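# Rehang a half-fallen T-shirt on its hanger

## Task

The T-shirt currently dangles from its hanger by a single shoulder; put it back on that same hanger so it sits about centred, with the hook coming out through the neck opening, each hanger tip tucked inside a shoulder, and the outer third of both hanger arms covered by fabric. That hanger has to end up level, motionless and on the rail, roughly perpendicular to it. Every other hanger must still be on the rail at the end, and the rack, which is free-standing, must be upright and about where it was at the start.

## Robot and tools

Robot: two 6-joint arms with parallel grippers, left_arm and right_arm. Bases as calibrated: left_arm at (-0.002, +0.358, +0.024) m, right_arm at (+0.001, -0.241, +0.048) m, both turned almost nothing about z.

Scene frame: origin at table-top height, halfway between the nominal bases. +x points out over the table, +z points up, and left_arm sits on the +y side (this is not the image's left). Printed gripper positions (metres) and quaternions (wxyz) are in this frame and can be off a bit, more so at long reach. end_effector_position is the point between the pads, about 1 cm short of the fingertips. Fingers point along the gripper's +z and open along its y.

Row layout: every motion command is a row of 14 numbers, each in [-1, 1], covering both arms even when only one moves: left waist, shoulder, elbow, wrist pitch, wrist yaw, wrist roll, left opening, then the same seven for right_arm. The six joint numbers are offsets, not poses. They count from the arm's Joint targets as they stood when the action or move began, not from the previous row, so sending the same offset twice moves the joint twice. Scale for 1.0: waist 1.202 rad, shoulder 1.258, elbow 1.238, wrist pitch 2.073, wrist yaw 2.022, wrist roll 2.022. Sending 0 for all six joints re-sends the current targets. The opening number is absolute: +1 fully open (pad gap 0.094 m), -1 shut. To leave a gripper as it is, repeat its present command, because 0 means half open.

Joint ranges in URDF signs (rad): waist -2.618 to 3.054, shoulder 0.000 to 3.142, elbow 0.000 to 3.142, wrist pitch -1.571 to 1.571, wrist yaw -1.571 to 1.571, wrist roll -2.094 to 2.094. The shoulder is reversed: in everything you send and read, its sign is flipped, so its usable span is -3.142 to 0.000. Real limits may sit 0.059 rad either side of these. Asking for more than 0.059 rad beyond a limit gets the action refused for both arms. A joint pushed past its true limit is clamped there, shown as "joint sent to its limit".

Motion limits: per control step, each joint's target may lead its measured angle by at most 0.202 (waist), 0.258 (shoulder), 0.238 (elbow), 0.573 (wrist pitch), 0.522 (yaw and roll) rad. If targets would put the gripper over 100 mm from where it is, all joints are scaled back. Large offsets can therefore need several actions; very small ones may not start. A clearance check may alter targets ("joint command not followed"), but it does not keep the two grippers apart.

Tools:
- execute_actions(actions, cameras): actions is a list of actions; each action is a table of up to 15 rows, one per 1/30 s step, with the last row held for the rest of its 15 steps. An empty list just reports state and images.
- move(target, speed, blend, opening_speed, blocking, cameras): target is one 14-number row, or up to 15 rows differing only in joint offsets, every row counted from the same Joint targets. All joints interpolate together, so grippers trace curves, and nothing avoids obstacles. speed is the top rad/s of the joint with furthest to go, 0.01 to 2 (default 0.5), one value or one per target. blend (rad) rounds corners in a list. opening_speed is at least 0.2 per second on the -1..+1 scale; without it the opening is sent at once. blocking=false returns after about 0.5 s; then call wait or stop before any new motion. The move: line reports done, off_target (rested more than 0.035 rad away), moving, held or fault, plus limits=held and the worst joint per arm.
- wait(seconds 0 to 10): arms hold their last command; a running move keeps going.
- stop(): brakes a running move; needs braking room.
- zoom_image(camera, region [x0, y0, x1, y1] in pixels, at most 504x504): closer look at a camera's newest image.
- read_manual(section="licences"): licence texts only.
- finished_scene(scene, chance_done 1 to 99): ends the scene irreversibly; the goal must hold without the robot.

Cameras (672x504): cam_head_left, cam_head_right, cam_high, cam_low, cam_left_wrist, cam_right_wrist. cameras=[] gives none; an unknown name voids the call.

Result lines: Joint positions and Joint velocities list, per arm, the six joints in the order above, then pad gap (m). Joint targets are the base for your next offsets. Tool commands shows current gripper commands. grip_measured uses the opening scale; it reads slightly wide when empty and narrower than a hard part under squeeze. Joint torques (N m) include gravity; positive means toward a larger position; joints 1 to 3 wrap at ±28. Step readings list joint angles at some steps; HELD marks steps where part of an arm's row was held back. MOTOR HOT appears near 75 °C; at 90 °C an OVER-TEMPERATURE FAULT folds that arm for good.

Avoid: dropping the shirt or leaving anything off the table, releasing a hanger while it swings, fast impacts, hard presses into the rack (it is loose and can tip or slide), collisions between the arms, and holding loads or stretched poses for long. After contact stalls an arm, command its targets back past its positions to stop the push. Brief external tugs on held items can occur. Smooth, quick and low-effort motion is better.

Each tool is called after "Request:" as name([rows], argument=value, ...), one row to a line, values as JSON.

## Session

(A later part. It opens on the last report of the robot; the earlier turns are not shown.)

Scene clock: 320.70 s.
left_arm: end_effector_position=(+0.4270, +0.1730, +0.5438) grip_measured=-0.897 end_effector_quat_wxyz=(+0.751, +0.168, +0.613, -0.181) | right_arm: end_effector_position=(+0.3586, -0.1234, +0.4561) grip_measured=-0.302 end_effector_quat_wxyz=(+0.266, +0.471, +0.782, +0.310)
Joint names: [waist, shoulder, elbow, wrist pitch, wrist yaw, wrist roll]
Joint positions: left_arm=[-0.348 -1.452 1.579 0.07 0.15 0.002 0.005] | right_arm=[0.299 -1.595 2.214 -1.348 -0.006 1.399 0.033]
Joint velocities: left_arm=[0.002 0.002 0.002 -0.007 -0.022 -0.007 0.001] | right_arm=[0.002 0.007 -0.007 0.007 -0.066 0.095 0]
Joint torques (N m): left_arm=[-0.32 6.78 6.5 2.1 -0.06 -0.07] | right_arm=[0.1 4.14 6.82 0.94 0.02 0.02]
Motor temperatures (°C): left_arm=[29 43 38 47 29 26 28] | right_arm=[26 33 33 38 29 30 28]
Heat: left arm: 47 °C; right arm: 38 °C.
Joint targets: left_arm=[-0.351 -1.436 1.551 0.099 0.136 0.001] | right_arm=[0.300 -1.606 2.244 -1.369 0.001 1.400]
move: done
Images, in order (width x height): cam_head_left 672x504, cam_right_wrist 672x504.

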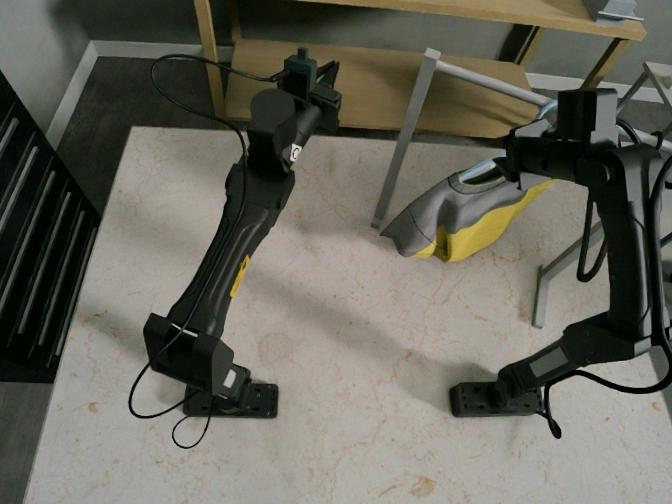

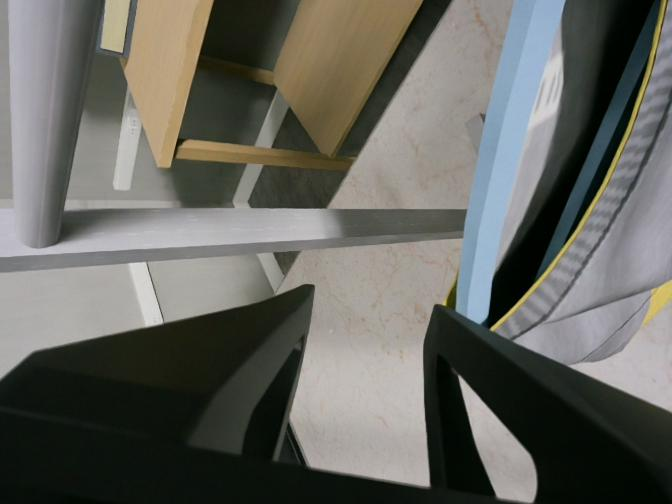

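Request:
move(target=[0,0,0,0,0,0,-0.9,-0.046,0.162,-0.286,0.072,0,0,-0.3], speed=0.3, cameras=["cam_right_wrist"])

Scene clock: 322.77 s.
left_arm: end_effector_position=(+0.4270, +0.1730, +0.5438) grip_measured=-0.897 end_effector_quat_wxyz=(+0.751, +0.168, +0.613, -0.181) | right_arm: end_effector_position=(+0.3367, -0.1479, +0.4184) grip_measured=-0.302 end_effector_quat_wxyz=(+0.257, +0.496, +0.779, +0.285)
Joint names: [waist, shoulder, elbow, wrist pitch, wrist yaw, wrist roll]
Joint positions: left_arm=[-0.348 -1.452 1.579 0.07 0.15 0.002 0.005] | right_arm=[0.251 -1.427 1.904 -1.26 -0.006 1.399 0.033]
Joint velocities: left_arm=[-0.017 0.002 -0.017 -0.125 -0.051 0.037 0] | right_arm=[0.002 -0.007 -0.017 0.022 -0.037 -0.007 0]
Joint torques (N m): left_arm=[-0.18 6.93 6.5 2.13 -0.14 -0.05] | right_arm=[-0.46 6.34 4.07 1.45 0.02 0.01]
Motor temperatures (°C): left_arm=[29 42 37 47 29 26 28] | right_arm=[26 33 33 38 29 30 28]
Heat: left arm: 47 °C; right arm: 38 °C.
Joint targets: left_arm=[-0.351 -1.436 1.551 0.099 0.136 0.001] | right_arm=[0.245 -1.402 1.891 -1.220 0.001 1.400]
move: off_target (right_arm); right_arm: the wrist pitch is farthest, 0.040 rad from its target
Images, in order (width x height): cam_right_wrist 672x504.

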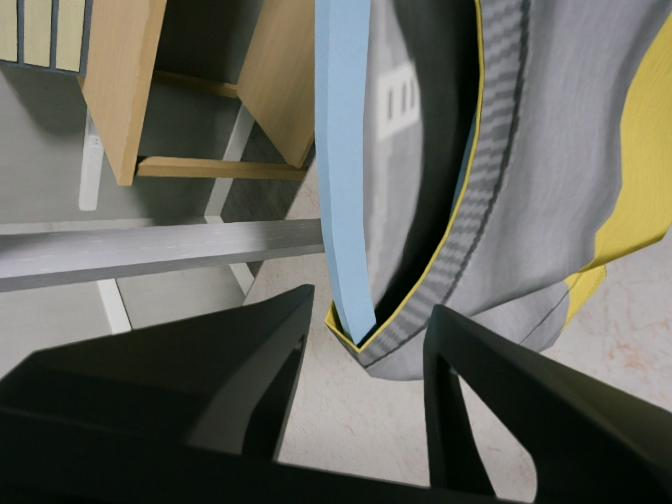

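Request:
move(target=[0,0,0,0,0,0,-0.9,-0.075,0,0,0,0,0,-0.3], speed=0.3, cameras=["cam_right_wrist"])

Scene clock: 323.73 s.
left_arm: end_effector_position=(+0.4270, +0.1730, +0.5438) grip_measured=-0.897 end_effector_quat_wxyz=(+0.751, +0.168, +0.613, -0.181) | right_arm: end_effector_position=(+0.3438, -0.1789, +0.4184) grip_measured=-0.302 end_effector_quat_wxyz=(+0.269, +0.531, +0.756, +0.273)
Joint names: [waist, shoulder, elbow, wrist pitch, wrist yaw, wrist roll]
Joint positions: left_arm=[-0.348 -1.452 1.579 0.07 0.15 0.002 0.005] | right_arm=[0.159 -1.427 1.904 -1.26 -0.006 1.399 0.033]
Joint velocities: left_arm=[-0.007 0.002 -0.012 0.007 -0.022 -0.037 0] | right_arm=[0.012 -0.002 0.007 -0.007 -0.037 0.007 0]
Joint torques (N m): left_arm=[-0.08 6.93 6.58 2.14 -0.13 -0.05] | right_arm=[-0.36 6.34 4.07 1.45 0 0.02]
Motor temperatures (°C): left_arm=[29 42 37 47 29 26 28] | right_arm=[26 33 33 38 29 30 28]
Heat: left arm: 47 °C; right arm: 38 °C.
Joint targets: left_arm=[-0.351 -1.436 1.551 0.099 0.136 0.001] | right_arm=[0.155 -1.402 1.891 -1.220 0.001 1.400]
move: off_target (right_arm); right_arm: the wrist pitch is farthest, 0.040 rad from its target
Images, in order (width x height): cam_right_wrist 672x504.

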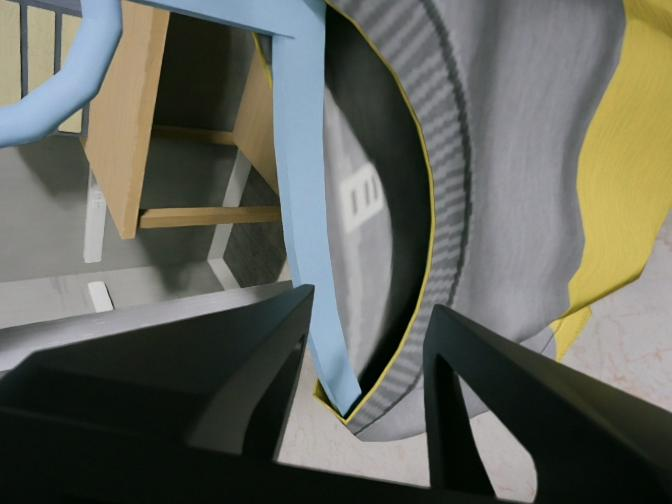

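Request:
move([
  [0,0,0,0,0,0,-0.9,0,-0.055,0.092,-0.024,0,0,-0.3],
  [0,0,0,0,0,0,-0.9,0,-0.076,0.016,0.034,0,0,-0.3],
], speed=0.2, cameras=["cam_right_wrist","cam_head_left"])

Scene clock: 325.87 s.
left_arm: end_effector_position=(+0.4270, +0.1730, +0.5438) grip_measured=-0.897 end_effector_quat_wxyz=(+0.751, +0.168, +0.613, -0.181) | right_arm: end_effector_position=(+0.3723, -0.1740, +0.4140) grip_measured=-0.302 end_effector_quat_wxyz=(+0.276, +0.529, +0.753, +0.279)
Joint names: [waist, shoulder, elbow, wrist pitch, wrist yaw, wrist roll]
Joint positions: left_arm=[-0.348 -1.452 1.579 0.07 0.15 0.002 0.005] | right_arm=[0.159 -1.494 1.922 -1.191 -0.006 1.399 0.033]
Joint velocities: left_arm=[-0.007 -0.002 -0.012 0.007 -0.051 0.007 0] | right_arm=[0.002 -0.017 -0.007 0.022 0.007 -0.051 -0.001]
Joint torques (N m): left_arm=[-0.21 6.99 6.56 2.12 -0.12 -0.02] | right_arm=[-0.36 4.63 4.42 1.47 0.02 0.01]
Motor temperatures (°C): left_arm=[29 42 37 48 29 26 28] | right_arm=[26 33 33 38 29 30 28]
Heat: left arm: 48 °C; right arm: 38 °C.
Joint targets: left_arm=[-0.351 -1.436 1.551 0.099 0.136 0.001] | right_arm=[0.155 -1.497 1.910 -1.150 0.001 1.400]
move: off_target (right_arm); right_arm: the wrist pitch is farthest, 0.042 rad from its target
Images, in order (width x height): cam_head_left 672x504, cam_right_wrist 672x504.

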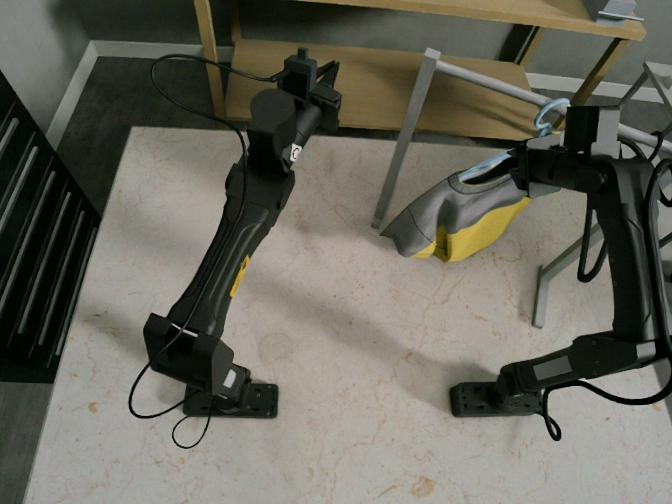

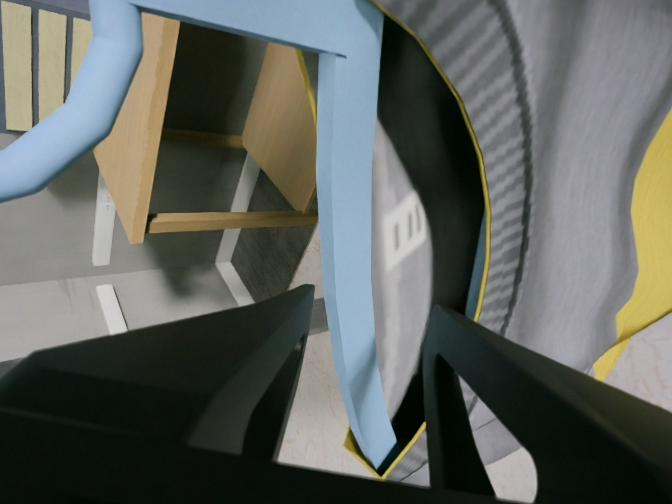

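Request:
move(target=[0,0,0,0,0,0,-0.9,0,-0.029,-0.0475,0.046,0,0,-0.3], speed=0.15, cameras=["cam_right_wrist","cam_high"])

Request:
zoom_image(camera="cam_high", region=[250, 20, 500, 270])

Scene clock: 327.30 s.
left_arm: end_effector_position=(+0.4270, +0.1730, +0.5438) grip_measured=-0.897 end_effector_quat_wxyz=(+0.751, +0.168, +0.613, -0.181) | right_arm: end_effector_position=(+0.3949, -0.1700, +0.3967) grip_measured=-0.302 end_effector_quat_wxyz=(+0.277, +0.528, +0.752, +0.281)
Joint names: [waist, shoulder, elbow, wrist pitch, wrist yaw, wrist roll]
Joint positions: left_arm=[-0.348 -1.452 1.579 0.07 0.15 0.002 0.005] | right_arm=[0.159 -1.528 1.864 -1.096 -0.006 1.399 0.033]
Joint velocities: left_arm=[-0.012 0.012 -0.002 -0.037 0.022 -0.037 0] | right_arm=[-0.012 -0.022 -0.012 -0.007 -0.007 -0.007 -0.001]
Joint torques (N m): left_arm=[-0.12 6.99 6.56 2.16 -0.11 -0.02] | right_arm=[-0.36 5.09 4.6 1.46 0.02 0.02]
Motor temperatures (°C): left_arm=[29 42 37 48 29 26 28] | right_arm=[26 33 33 39 29 30 28]
Heat: left arm: 48 °C; right arm: 39 °C.
Joint targets: left_arm=[-0.351 -1.436 1.551 0.099 0.136 0.001] | right_arm=[0.155 -1.534 1.852 -1.054 0.001 1.400]
move: off_target (right_arm); right_arm: the wrist pitch is farthest, 0.041 rad from its target
Images, in order (width x height): cam_high 672x504, cam_right_wrist 672x504.

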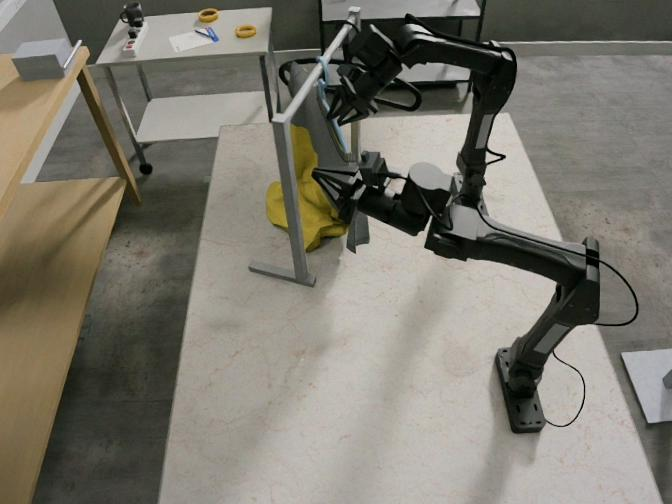

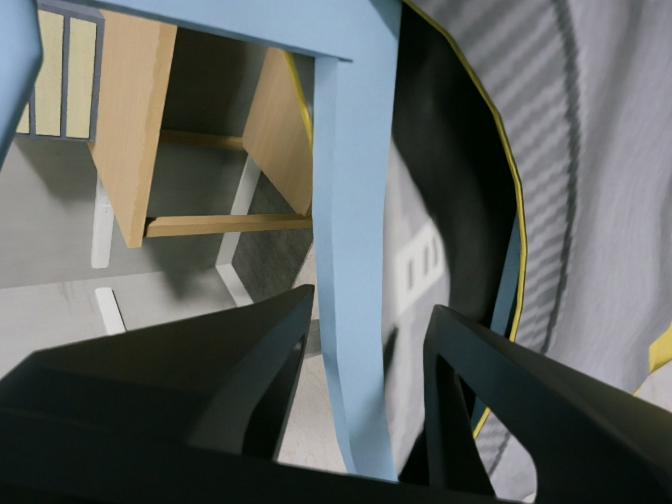

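Scaled by 2.016 from the camera's 672x504 image, which has a finer 960x720 frame.

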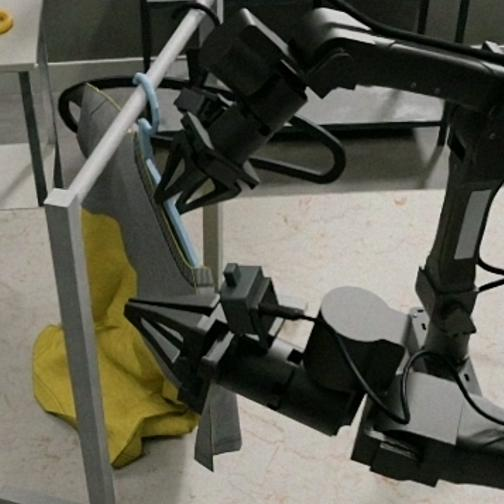

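Request:
move([
  [0,0,0,0,0,0,-0.9,0,0,0,0,0,0,-0.4],
  [0,0,0,0,0,0,-0.9,-0.027,0.083,-0.075,-0.005,0,-0.272,-0.4],
], speed=0.15, cameras=["cam_right_wrist","cam_head_left"])

Request:
zoom_image(camera="cam_head_left", region=[370, 40, 590, 300])

Scene clock: 331.93 s.
left_arm: end_effector_position=(+0.4270, +0.1730, +0.5438) grip_measured=-0.897 end_effector_quat_wxyz=(+0.751, +0.168, +0.613, -0.181) | right_arm: end_effector_position=(+0.3792, -0.1848, +0.3876) grip_measured=-0.398 end_effector_quat_wxyz=(+0.338, +0.326, +0.862, +0.189)
Joint names: [waist, shoulder, elbow, wrist pitch, wrist yaw, wrist roll]
Joint positions: left_arm=[-0.348 -1.452 1.579 0.07 0.15 0.002 0.005] | right_arm=[0.128 -1.459 1.773 -1.09 -0.006 0.867 0.028]
Joint velocities: left_arm=[-0.007 0.012 0.002 -0.051 -0.007 0.095 0] | right_arm=[-0.002 -0.002 0.017 -0.022 -0.022 -0.051 0]
Joint torques (N m): left_arm=[-0.23 6.94 6.42 2.15 -0.15 -0.05] | right_arm=[-0.46 7.69 4.53 1.32 0.03 -0.16]
Motor temperatures (°C): left_arm=[29 42 37 48 29 26 28] | right_arm=[26 33 33 39 29 30 28]
Heat: left arm: 48 °C; right arm: 39 °C.
Joint targets: left_arm=[-0.351 -1.436 1.551 0.099 0.136 0.001] | right_arm=[0.122 -1.429 1.759 -1.065 0.001 0.850]
move: done
Images, in order (width x height): cam_head_left 672x504, cam_right_wrist 672x504.

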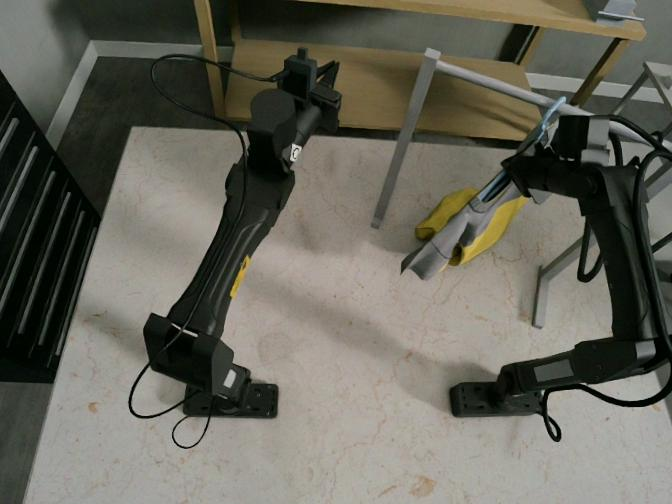

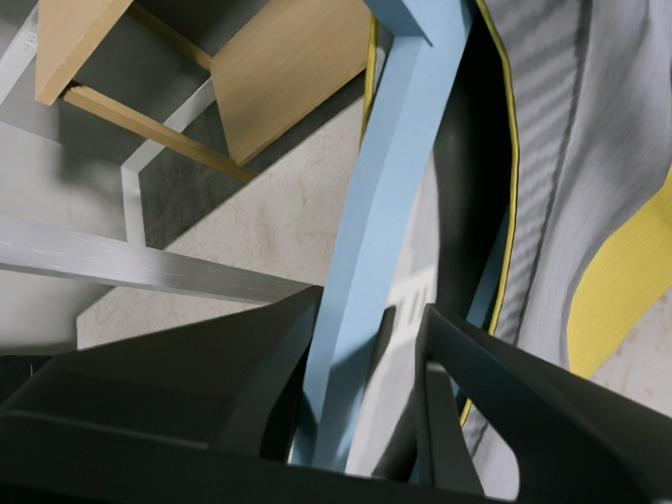

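Scaled by 1.938 from the camera's 672x504 image, which has a finer 960x720 frame.

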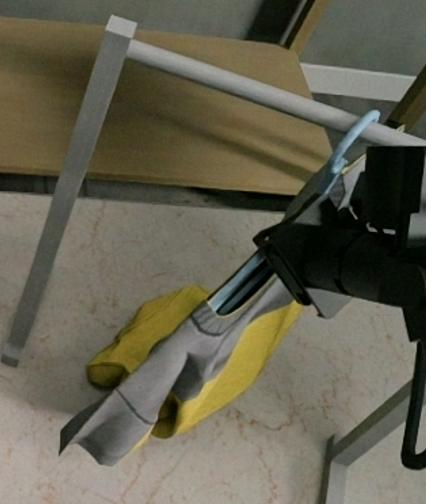

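Request:
move(target=[0,0,0,0,0,0,-0.9,-0.02,0.032,-0.026,-0.002,0,-0.15,-0.4], speed=0.15, cameras=["cam_right_wrist","cam_head_left","cam_head_right"])

Request:
zoom_image(camera="cam_head_left", region=[370, 40, 590, 300])

Scene clock: 334.97 s.
left_arm: end_effector_position=(+0.4270, +0.1730, +0.5438) grip_measured=-0.897 end_effector_quat_wxyz=(+0.751, +0.168, +0.613, -0.181) | right_arm: end_effector_position=(+0.3701, -0.1951, +0.3896) grip_measured=-0.398 end_effector_quat_wxyz=(+0.368, +0.202, +0.898, +0.133)
Joint names: [waist, shoulder, elbow, wrist pitch, wrist yaw, wrist roll]
Joint positions: left_arm=[-0.348 -1.452 1.579 0.07 0.15 0.002 0.005] | right_arm=[0.104 -1.418 1.741 -1.09 -0.006 0.561 0.028]
Joint velocities: left_arm=[0.012 -0.002 0.002 -0.022 -0.066 0.037 0.001] | right_arm=[0.012 0.012 -0.002 -0.037 0.022 0.022 0]
Joint torques (N m): left_arm=[0.03 6.93 6.42 2.17 -0.14 -0.07] | right_arm=[-0.5 7.16 4.51 1.29 0.02 -0.15]
Motor temperatures (°C): left_arm=[29 42 37 48 29 26 28] | right_arm=[26 33 33 39 29 30 28]
Heat: left arm: 48 °C; right arm: 39 °C.
Joint targets: left_arm=[-0.351 -1.436 1.551 0.099 0.136 0.001] | right_arm=[0.098 -1.389 1.726 -1.069 0.001 0.547]
move: done
Images, in order (width x height): cam_head_left 672x504, cam_head_right 672x504, cam_right_wrist 672x504.

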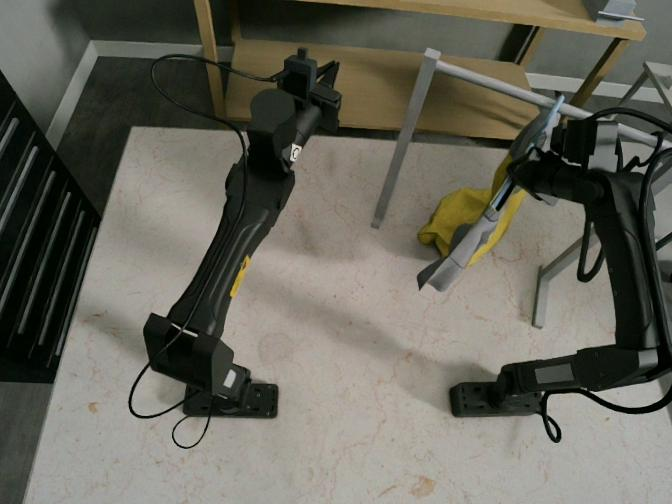

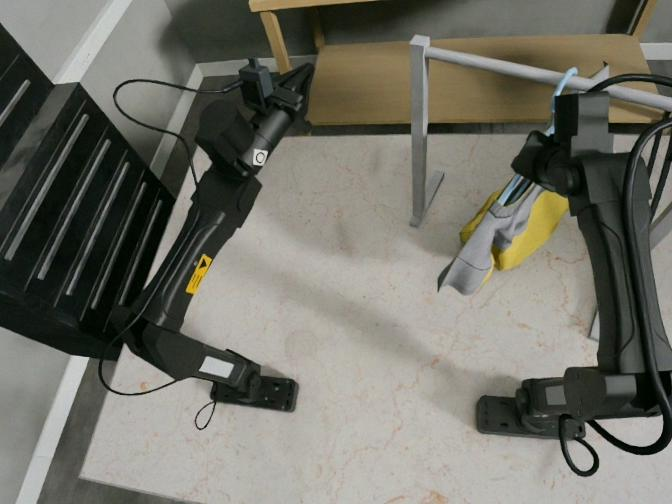

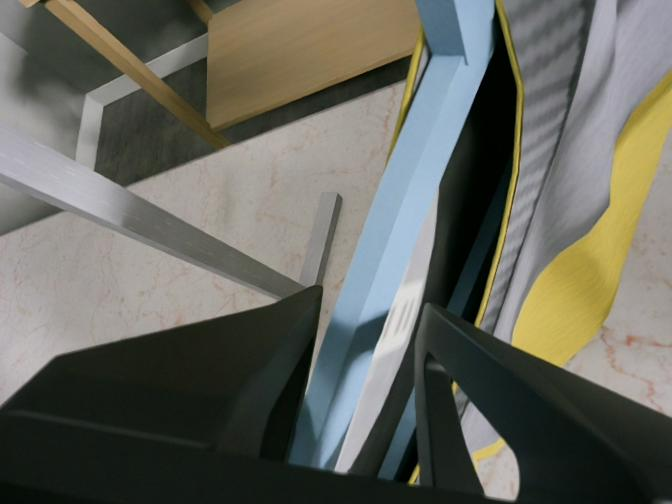

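Scaled by 1.938 from the camera's 672x504 image, which has a finer 960x720 frame.

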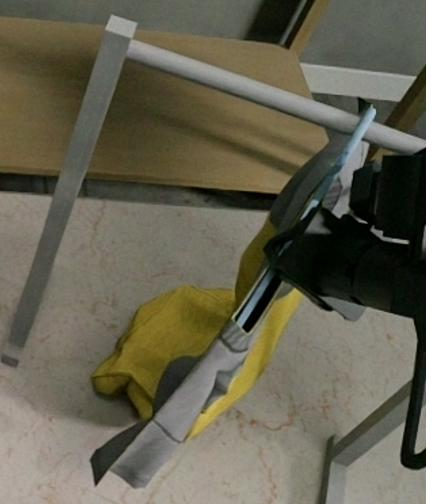

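Request:
move(target=[0,0,0,0,0,0,-0.9,-0.042,-0.083,0.077,0.004,0,-0.025,-0.4], speed=0.12, cameras=["cam_right_wrist","cam_head_left"])

Request:
zoom_image(camera="cam_head_left", region=[370, 40, 590, 300])

Scene clock: 336.60 s.
left_arm: end_effector_position=(+0.4270, +0.1730, +0.5438) grip_measured=-0.897 end_effector_quat_wxyz=(+0.751, +0.168, +0.613, -0.181) | right_arm: end_effector_position=(+0.3886, -0.2128, +0.3810) grip_measured=-0.398 end_effector_quat_wxyz=(+0.362, +0.203, +0.903, +0.110)
Joint names: [waist, shoulder, elbow, wrist pitch, wrist yaw, wrist roll]
Joint positions: left_arm=[-0.348 -1.452 1.579 0.07 0.15 0.002 0.005] | right_arm=[0.054 -1.486 1.782 -1.09 -0.006 0.511 0.028]
Joint velocities: left_arm=[-0.002 -0.002 0.002 -0.051 -0.022 -0.007 0] | right_arm=[-0.007 0.002 0.007 0.007 -0.022 -0.081 0]
Joint torques (N m): left_arm=[-0.32 7.05 6.39 2.16 -0.15 -0.01] | right_arm=[-0.46 4.62 8.5 1.33 0.02 -0.14]
Motor temperatures (°C): left_arm=[29 42 37 48 29 26 28] | right_arm=[26 33 33 38 29 30 28]
Heat: left arm: 48 °C; right arm: 38 °C.
Joint targets: left_arm=[-0.351 -1.436 1.551 0.099 0.136 0.001] | right_arm=[0.048 -1.494 1.822 -1.061 0.001 0.496]
move: off_target (right_arm); right_arm: the elbow is farthest, 0.040 rad from its target
Images, in order (width x height): cam_head_left 672x504, cam_right_wrist 672x504.

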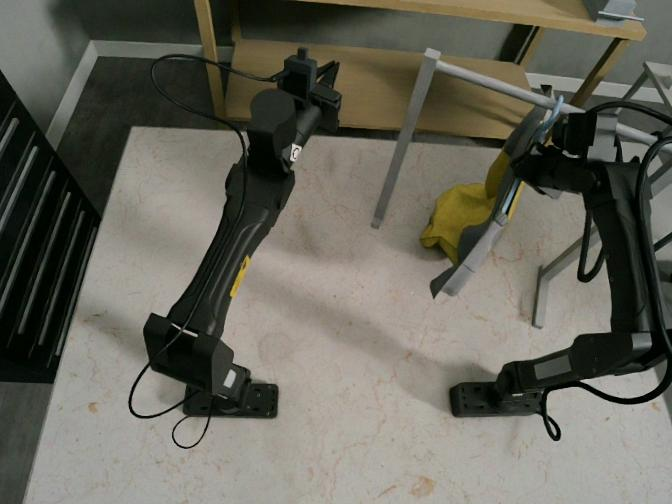

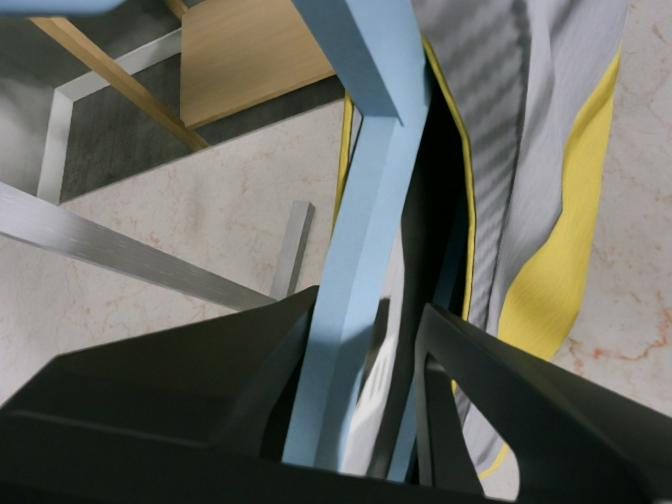

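Scaled by 1.938 from the camera's 672x504 image, which has a finer 960x720 frame.

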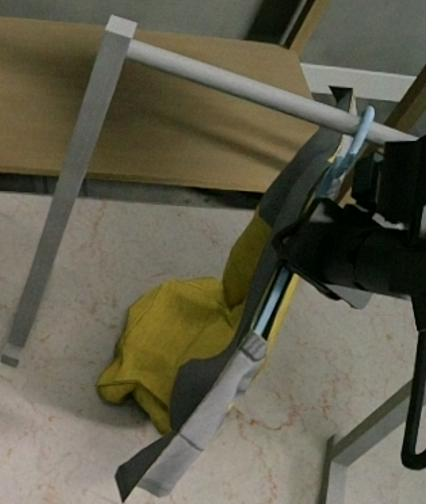

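Request:
move(target=[0,0,0,0,0,0,-0.9,-0.065,-0.134,0.132,0.0,0,-0.02,-0.4], speed=0.12, cameras=["cam_right_wrist","cam_head_left"])

Request:
zoom_image(camera="cam_head_left", region=[370, 40, 590, 300])

Scene clock: 338.77 s.
left_arm: end_effector_position=(+0.4270, +0.1730, +0.5438) grip_measured=-0.897 end_effector_quat_wxyz=(+0.751, +0.168, +0.613, -0.181) | right_arm: end_effector_position=(+0.4309, -0.2417, +0.3846) grip_measured=-0.398 end_effector_quat_wxyz=(+0.371, +0.216, +0.899, +0.089)
Joint names: [waist, shoulder, elbow, wrist pitch, wrist yaw, wrist roll]
Joint positions: left_arm=[-0.348 -1.452 1.579 0.07 0.15 0.002 0.005] | right_arm=[-0.02 -1.642 1.947 -1.092 -0.006 0.466 0.028]
Joint velocities: left_arm=[-0.017 0.007 -0.002 -0.022 -0.066 -0.066 0] | right_arm=[0.012 0.002 -0.002 0.007 -0.051 0.051 0]
Joint torques (N m): left_arm=[-0.23 7.01 6.54 2.16 -0.13 -0.05] | right_arm=[-0.83 5.07 8.38 1.37 0.02 -0.12]
Motor temperatures (°C): left_arm=[29 42 37 48 29 26 28] | right_arm=[26 33 33 38 29 30 28]
Heat: left arm: 48 °C; right arm: 38 °C.
Joint targets: left_arm=[-0.351 -1.436 1.551 0.099 0.136 0.001] | right_arm=[-0.030 -1.662 1.985 -1.061 0.001 0.456]
move: off_target (right_arm); right_arm: the elbow is farthest, 0.039 rad from its target
Images, in order (width x height): cam_head_left 672x504, cam_right_wrist 672x504.

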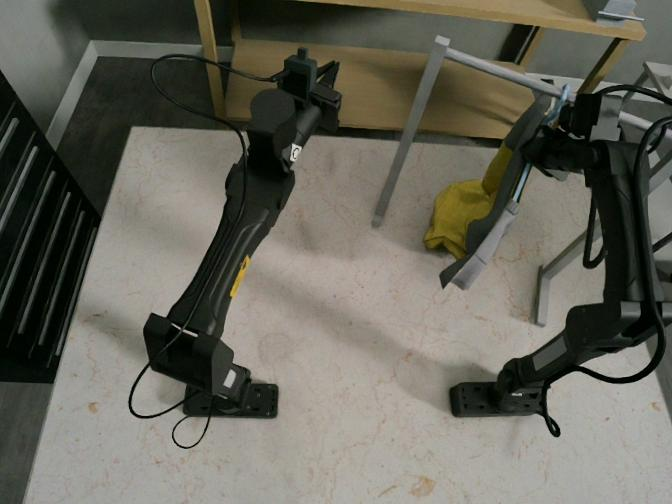

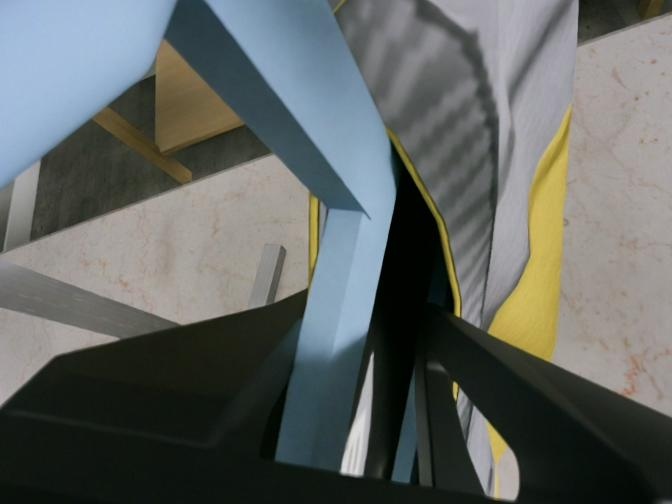

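Scaled by 1.938 from the camera's 672x504 image, which has a finer 960x720 frame.

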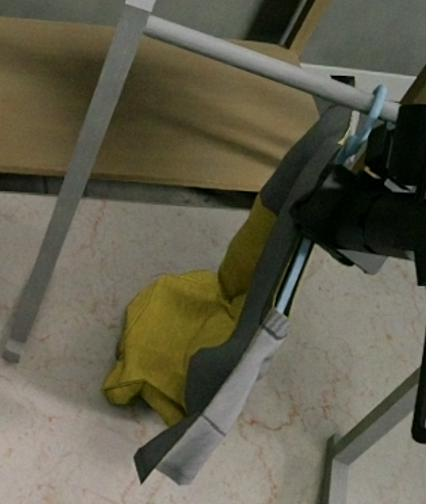

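Request:
move(target=[0,0,0,0,0,0,-0.9,0.065,0.134,-0.132,0.0,0,0.02,-0.4], speed=0.12, cameras=["cam_right_wrist","cam_head_left","cam_high"])

Request:
zoom_image(camera="cam_head_left", region=[370, 40, 590, 300])

Scene clock: 340.83 s.
left_arm: end_effector_position=(+0.4270, +0.1730, +0.5438) grip_measured=-0.897 end_effector_quat_wxyz=(+0.751, +0.168, +0.613, -0.181) | right_arm: end_effector_position=(+0.3972, -0.2163, +0.3844) grip_measured=-0.398 end_effector_quat_wxyz=(+0.363, +0.200, +0.904, +0.105)
Joint names: [waist, shoulder, elbow, wrist pitch, wrist yaw, wrist roll]
Joint positions: left_arm=[-0.348 -1.452 1.579 0.07 0.15 0.002 0.005] | right_arm=[0.043 -1.526 1.835 -1.105 -0.006 0.494 0.028]
Joint velocities: left_arm=[-0.027 0.002 0.002 -0.007 -0.022 -0.037 0] | right_arm=[0.012 -0.002 -0.012 0.007 -0.022 -0.11 0]
Joint torques (N m): left_arm=[-0.27 6.79 6.52 2.11 -0.13 -0.05] | right_arm=[0.34 8.59 4.64 1.48 0.02 0.03]
Motor temperatures (°C): left_arm=[29 41 37 48 29 26 28] | right_arm=[26 33 33 39 29 30 28]
Heat: left arm: 48 °C; right arm: 39 °C.
Joint targets: left_arm=[-0.351 -1.436 1.551 0.099 0.136 0.001] | right_arm=[0.048 -1.494 1.822 -1.061 0.001 0.496]
move: off_target (right_arm); right_arm: the wrist pitch is farthest, 0.044 rad from its target
Images, in order (width x height): cam_head_left 672x504, cam_high 672x504, cam_right_wrist 672x504.

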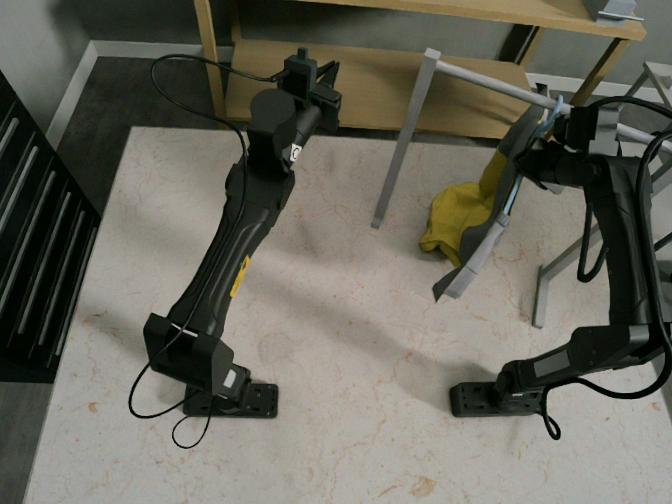

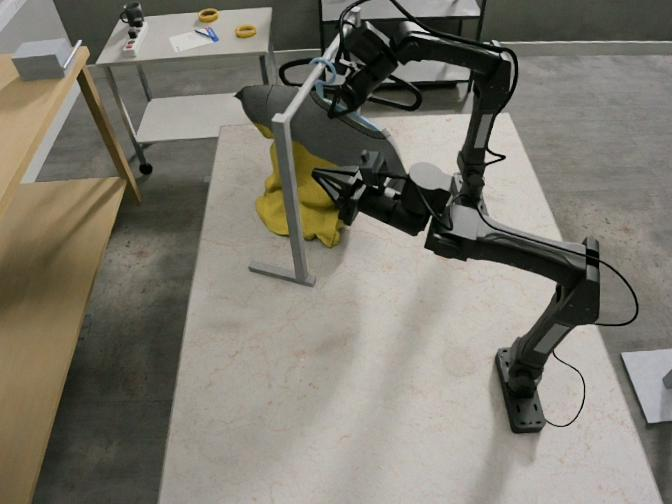

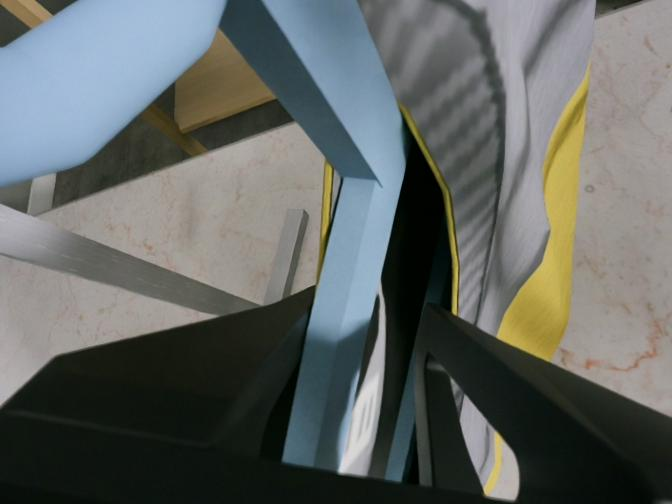

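Scaled by 1.938 from the camera's 672x504 image, which has a finer 960x720 frame.

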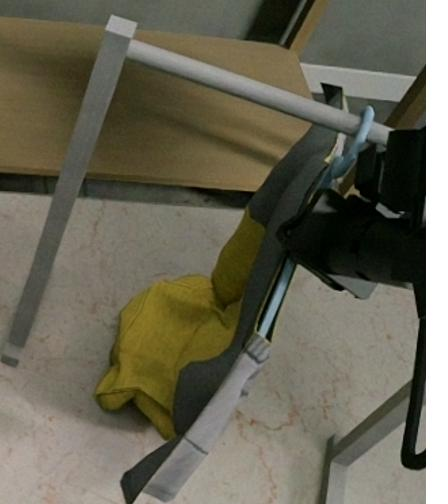

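Request:
move(target=[0,0,0,0,0,0,-0.9,0.0,0.046,0.147,-0.115,0,0,-0.4], speed=0.2, cameras=["cam_right_wrist"])

Request:
move(target=[0,0,0,0,0,0,-0.9,0.0,0,0,0,0,-0.98,-1], speed=0.7, cameras=["cam_right_wrist","cam_head_right","cam_head_left"])

Scene clock: 343.40 s.
left_arm: end_effector_position=(+0.4270, +0.1730, +0.5438) grip_measured=-0.897 end_effector_quat_wxyz=(+0.751, +0.168, +0.613, -0.181) | right_arm: end_effector_position=(+0.3535, -0.2186, +0.4291) grip_measured=-0.398 end_effector_quat_wxyz=(+0.376, +0.199, +0.898, +0.109)
Joint names: [waist, shoulder, elbow, wrist pitch, wrist yaw, wrist roll]
Joint positions: left_arm=[-0.348 -1.452 1.579 0.07 0.15 0.002 0.005] | right_arm=[0.044 -1.458 1.97 -1.279 -0.006 0.494 0.028]
Joint velocities: left_arm=[-0.002 0.007 -0.012 -0.007 -0.051 -0.081 0] | right_arm=[0.007 0.002 -0.007 0.007 0.022 -0.022 0.001]
Joint torques (N m): left_arm=[-0.23 7.06 6.41 2.13 -0.12 -0.07] | right_arm=[0.29 6.2 7.35 0.94 0.02 0.02]
Motor temperatures (°C): left_arm=[29 41 37 48 29 26 28] | right_arm=[26 33 33 39 29 30 28]
Heat: left arm: 48 °C; right arm: 39 °C.
Joint targets: left_arm=[-0.351 -1.436 1.551 0.099 0.136 0.001] | right_arm=[0.048 -1.436 2.004 -1.299 0.001 0.496]
move: done
Images, in order (width x height): cam_right_wrist 672x504.

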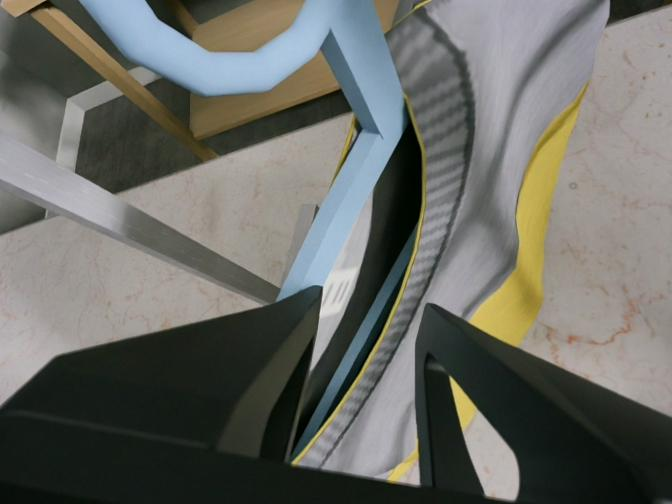

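Scene clock: 347.10 s.
left_arm: end_effector_position=(+0.4270, +0.1730, +0.5438) grip_measured=-0.897 end_effector_quat_wxyz=(+0.751, +0.168, +0.613, -0.181) | right_arm: end_effector_position=(+0.3534, -0.2203, +0.4288) grip_measured=-0.991 end_effector_quat_wxyz=(-0.294, +0.640, -0.661, +0.257)
Joint names: [waist, shoulder, elbow, wrist pitch, wrist yaw, wrist roll]
Joint positions: left_arm=[-0.348 -1.452 1.579 0.07 0.15 0.002 0.005] | right_arm=[0.044 -1.458 1.97 -1.28 0.004 -1.483 0]
Joint velocities: left_arm=[-0.002 -0.002 0.007 -0.007 -0.051 -0.007 -0.001] | right_arm=[-0.007 -0.002 0.002 -0.022 -0.051 -0.022 0]
Joint torques (N m): left_arm=[-0.17 7.04 6.38 2.12 -0.06 0] | right_arm=[0.28 6.19 7.35 0.94 0.03 -0.1]
Motor temperatures (°C): left_arm=[29 41 37 48 28 26 28] | right_arm=[26 33 33 38 29 30 28]
Heat: left arm: 48 °C; right arm: 38 °C.
Joint targets: left_arm=[-0.351 -1.436 1.551 0.099 0.136 0.001] | right_arm=[0.048 -1.436 2.004 -1.299 0.001 -1.485]
move: done
Images, in order (width x height): cam_head_left 672x504, cam_head_right 672x504, cam_right_wrist 672x504.

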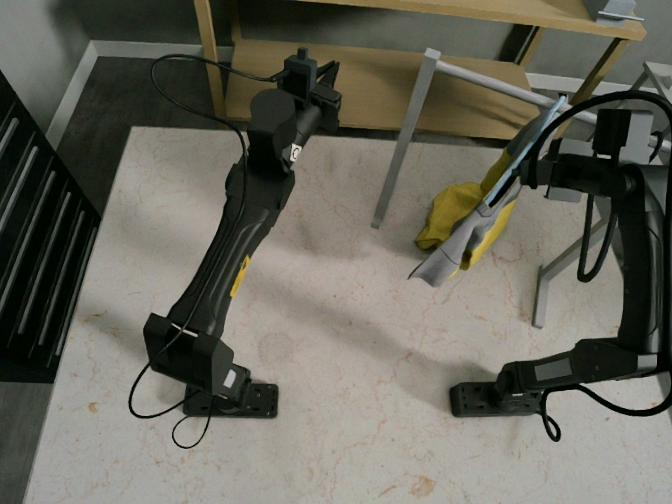

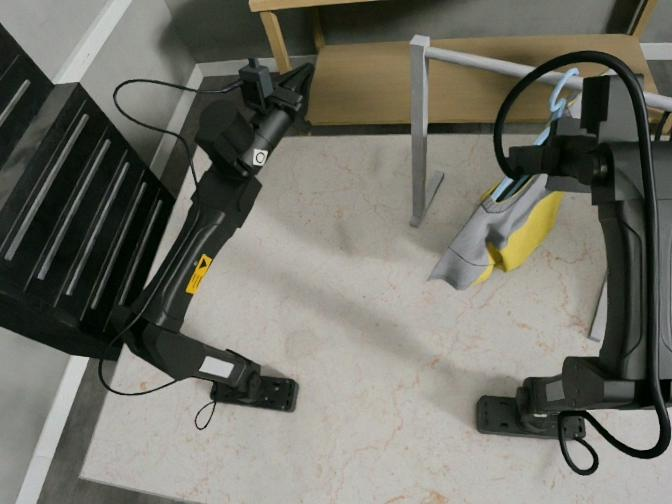

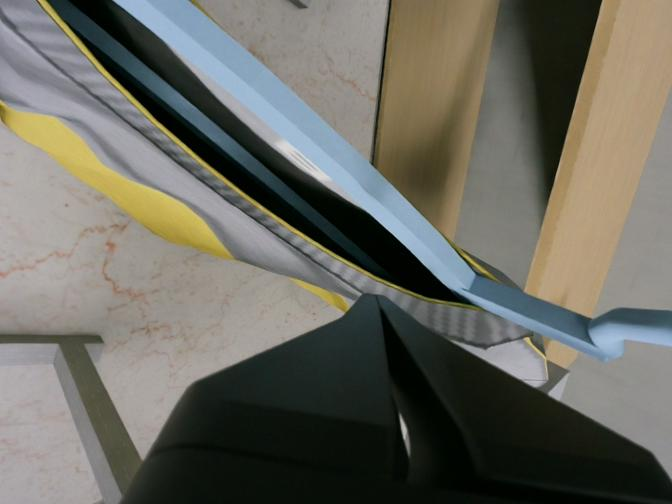

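Request:
move([
  [0,0,0,0,0,0,-0.9,0.037,0,0,0,0,0,-1],
  [0,0,0,0,0,0,-0.9,0.037,-0.019,-0.096,0.065,0,0,-1],
], speed=0.15, cameras=["cam_right_wrist"])

Scene clock: 349.17 s.
left_arm: end_effector_position=(+0.4270, +0.1730, +0.5438) grip_measured=-0.897 end_effector_quat_wxyz=(+0.751, +0.168, +0.613, -0.181) | right_arm: end_effector_position=(+0.3648, -0.2036, +0.4157) grip_measured=-0.991 end_effector_quat_wxyz=(-0.301, +0.655, -0.646, +0.252)
Joint names: [waist, shoulder, elbow, wrist pitch, wrist yaw, wrist roll]
Joint positions: left_arm=[-0.348 -1.452 1.579 0.07 0.15 0.002 0.005] | right_arm=[0.088 -1.458 1.898 -1.203 0.004 -1.485 0]
Joint velocities: left_arm=[0.002 0.007 -0.002 -0.037 -0.051 -0.022 0.001] | right_arm=[-0.017 0.027 -0.007 -0.007 0.022 0.066 0]
Joint torques (N m): left_arm=[-0.4 6.93 6.38 2.12 -0.06 -0.08] | right_arm=[0.32 4.33 4.3 1.48 0.02 -0.08]
Motor temperatures (°C): left_arm=[29 41 37 48 28 26 28] | right_arm=[26 33 33 39 29 30 28]
Heat: left arm: 48 °C; right arm: 39 °C.
Joint targets: left_arm=[-0.351 -1.436 1.551 0.099 0.136 0.001] | right_arm=[0.092 -1.460 1.885 -1.164 0.001 -1.485]
move: off_target (right_arm); right_arm: the wrist pitch is farthest, 0.039 rad from its target
Images, in order (width x height): cam_right_wrist 672x504.

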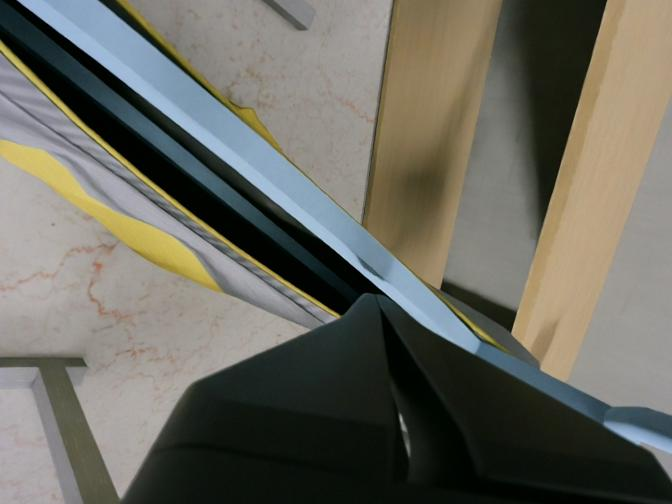

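Request:
move(target=[0,0,0,0,0,0,-0.9,-0.066,-0.091,0.034,0.036,0,0,-1], speed=0.1, cameras=["cam_right_wrist","cam_head_left"])

Request:
zoom_image(camera="cam_head_left", region=[370, 40, 590, 300])

Scene clock: 350.97 s.
left_arm: end_effector_position=(+0.4270, +0.1730, +0.5438) grip_measured=-0.897 end_effector_quat_wxyz=(+0.751, +0.168, +0.613, -0.181) | right_arm: end_effector_position=(+0.4056, -0.2278, +0.3886) grip_measured=-0.991 end_effector_quat_wxyz=(-0.280, +0.636, -0.673, +0.252)
Joint names: [waist, shoulder, elbow, wrist pitch, wrist yaw, wrist roll]
Joint positions: left_arm=[-0.348 -1.452 1.579 0.07 0.15 0.002 0.005] | right_arm=[0.018 -1.568 1.898 -1.128 0.004 -1.485 0]
Joint velocities: left_arm=[-0.012 0.007 0.002 0.037 -0.007 -0.007 0] | right_arm=[0.002 -0.007 -0.017 0.022 0.051 -0.007 -0.001]
Joint torques (N m): left_arm=[-0.46 7.06 6.53 2.12 -0.08 -0.04] | right_arm=[-0.38 5.42 7.61 1.43 0.01 -0.08]
Motor temperatures (°C): left_arm=[29 41 37 48 28 26 28] | right_arm=[26 33 33 39 29 30 28]
Heat: left arm: 48 °C; right arm: 39 °C.
Joint targets: left_arm=[-0.351 -1.436 1.551 0.099 0.136 0.001] | right_arm=[0.013 -1.574 1.927 -1.090 0.001 -1.485]
move: off_target (right_arm); right_arm: the wrist pitch is farthest, 0.039 rad from its target
Images, in order (width x height): cam_head_left 672x504, cam_right_wrist 672x504.

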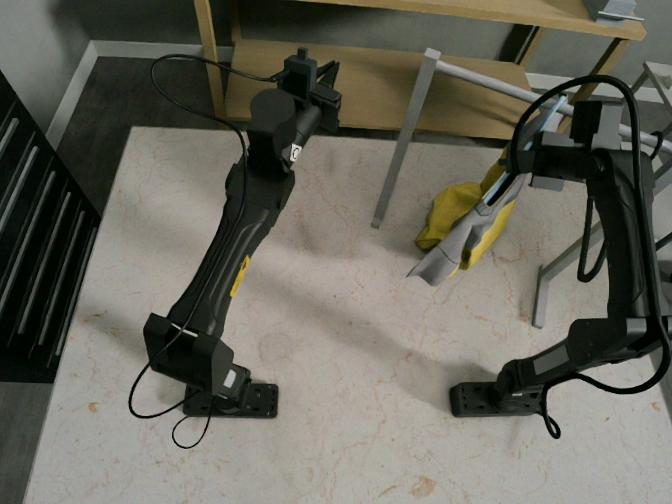

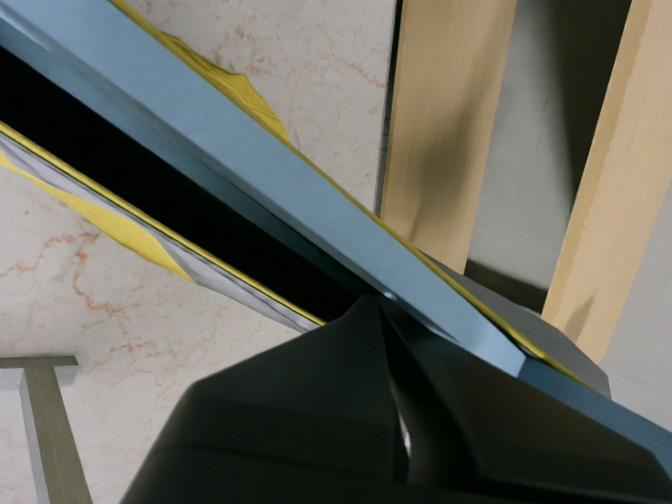

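Scaled by 1.938 from the camera's 672x504 image, which has a finer 960x720 frame.

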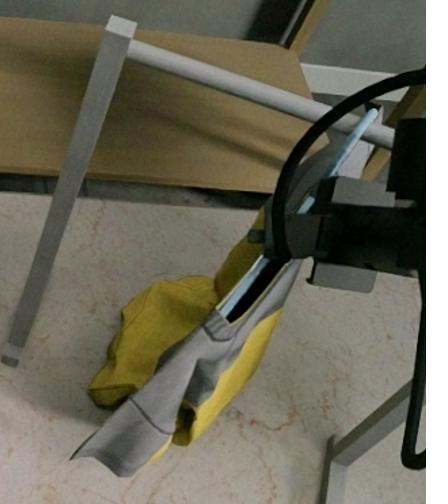

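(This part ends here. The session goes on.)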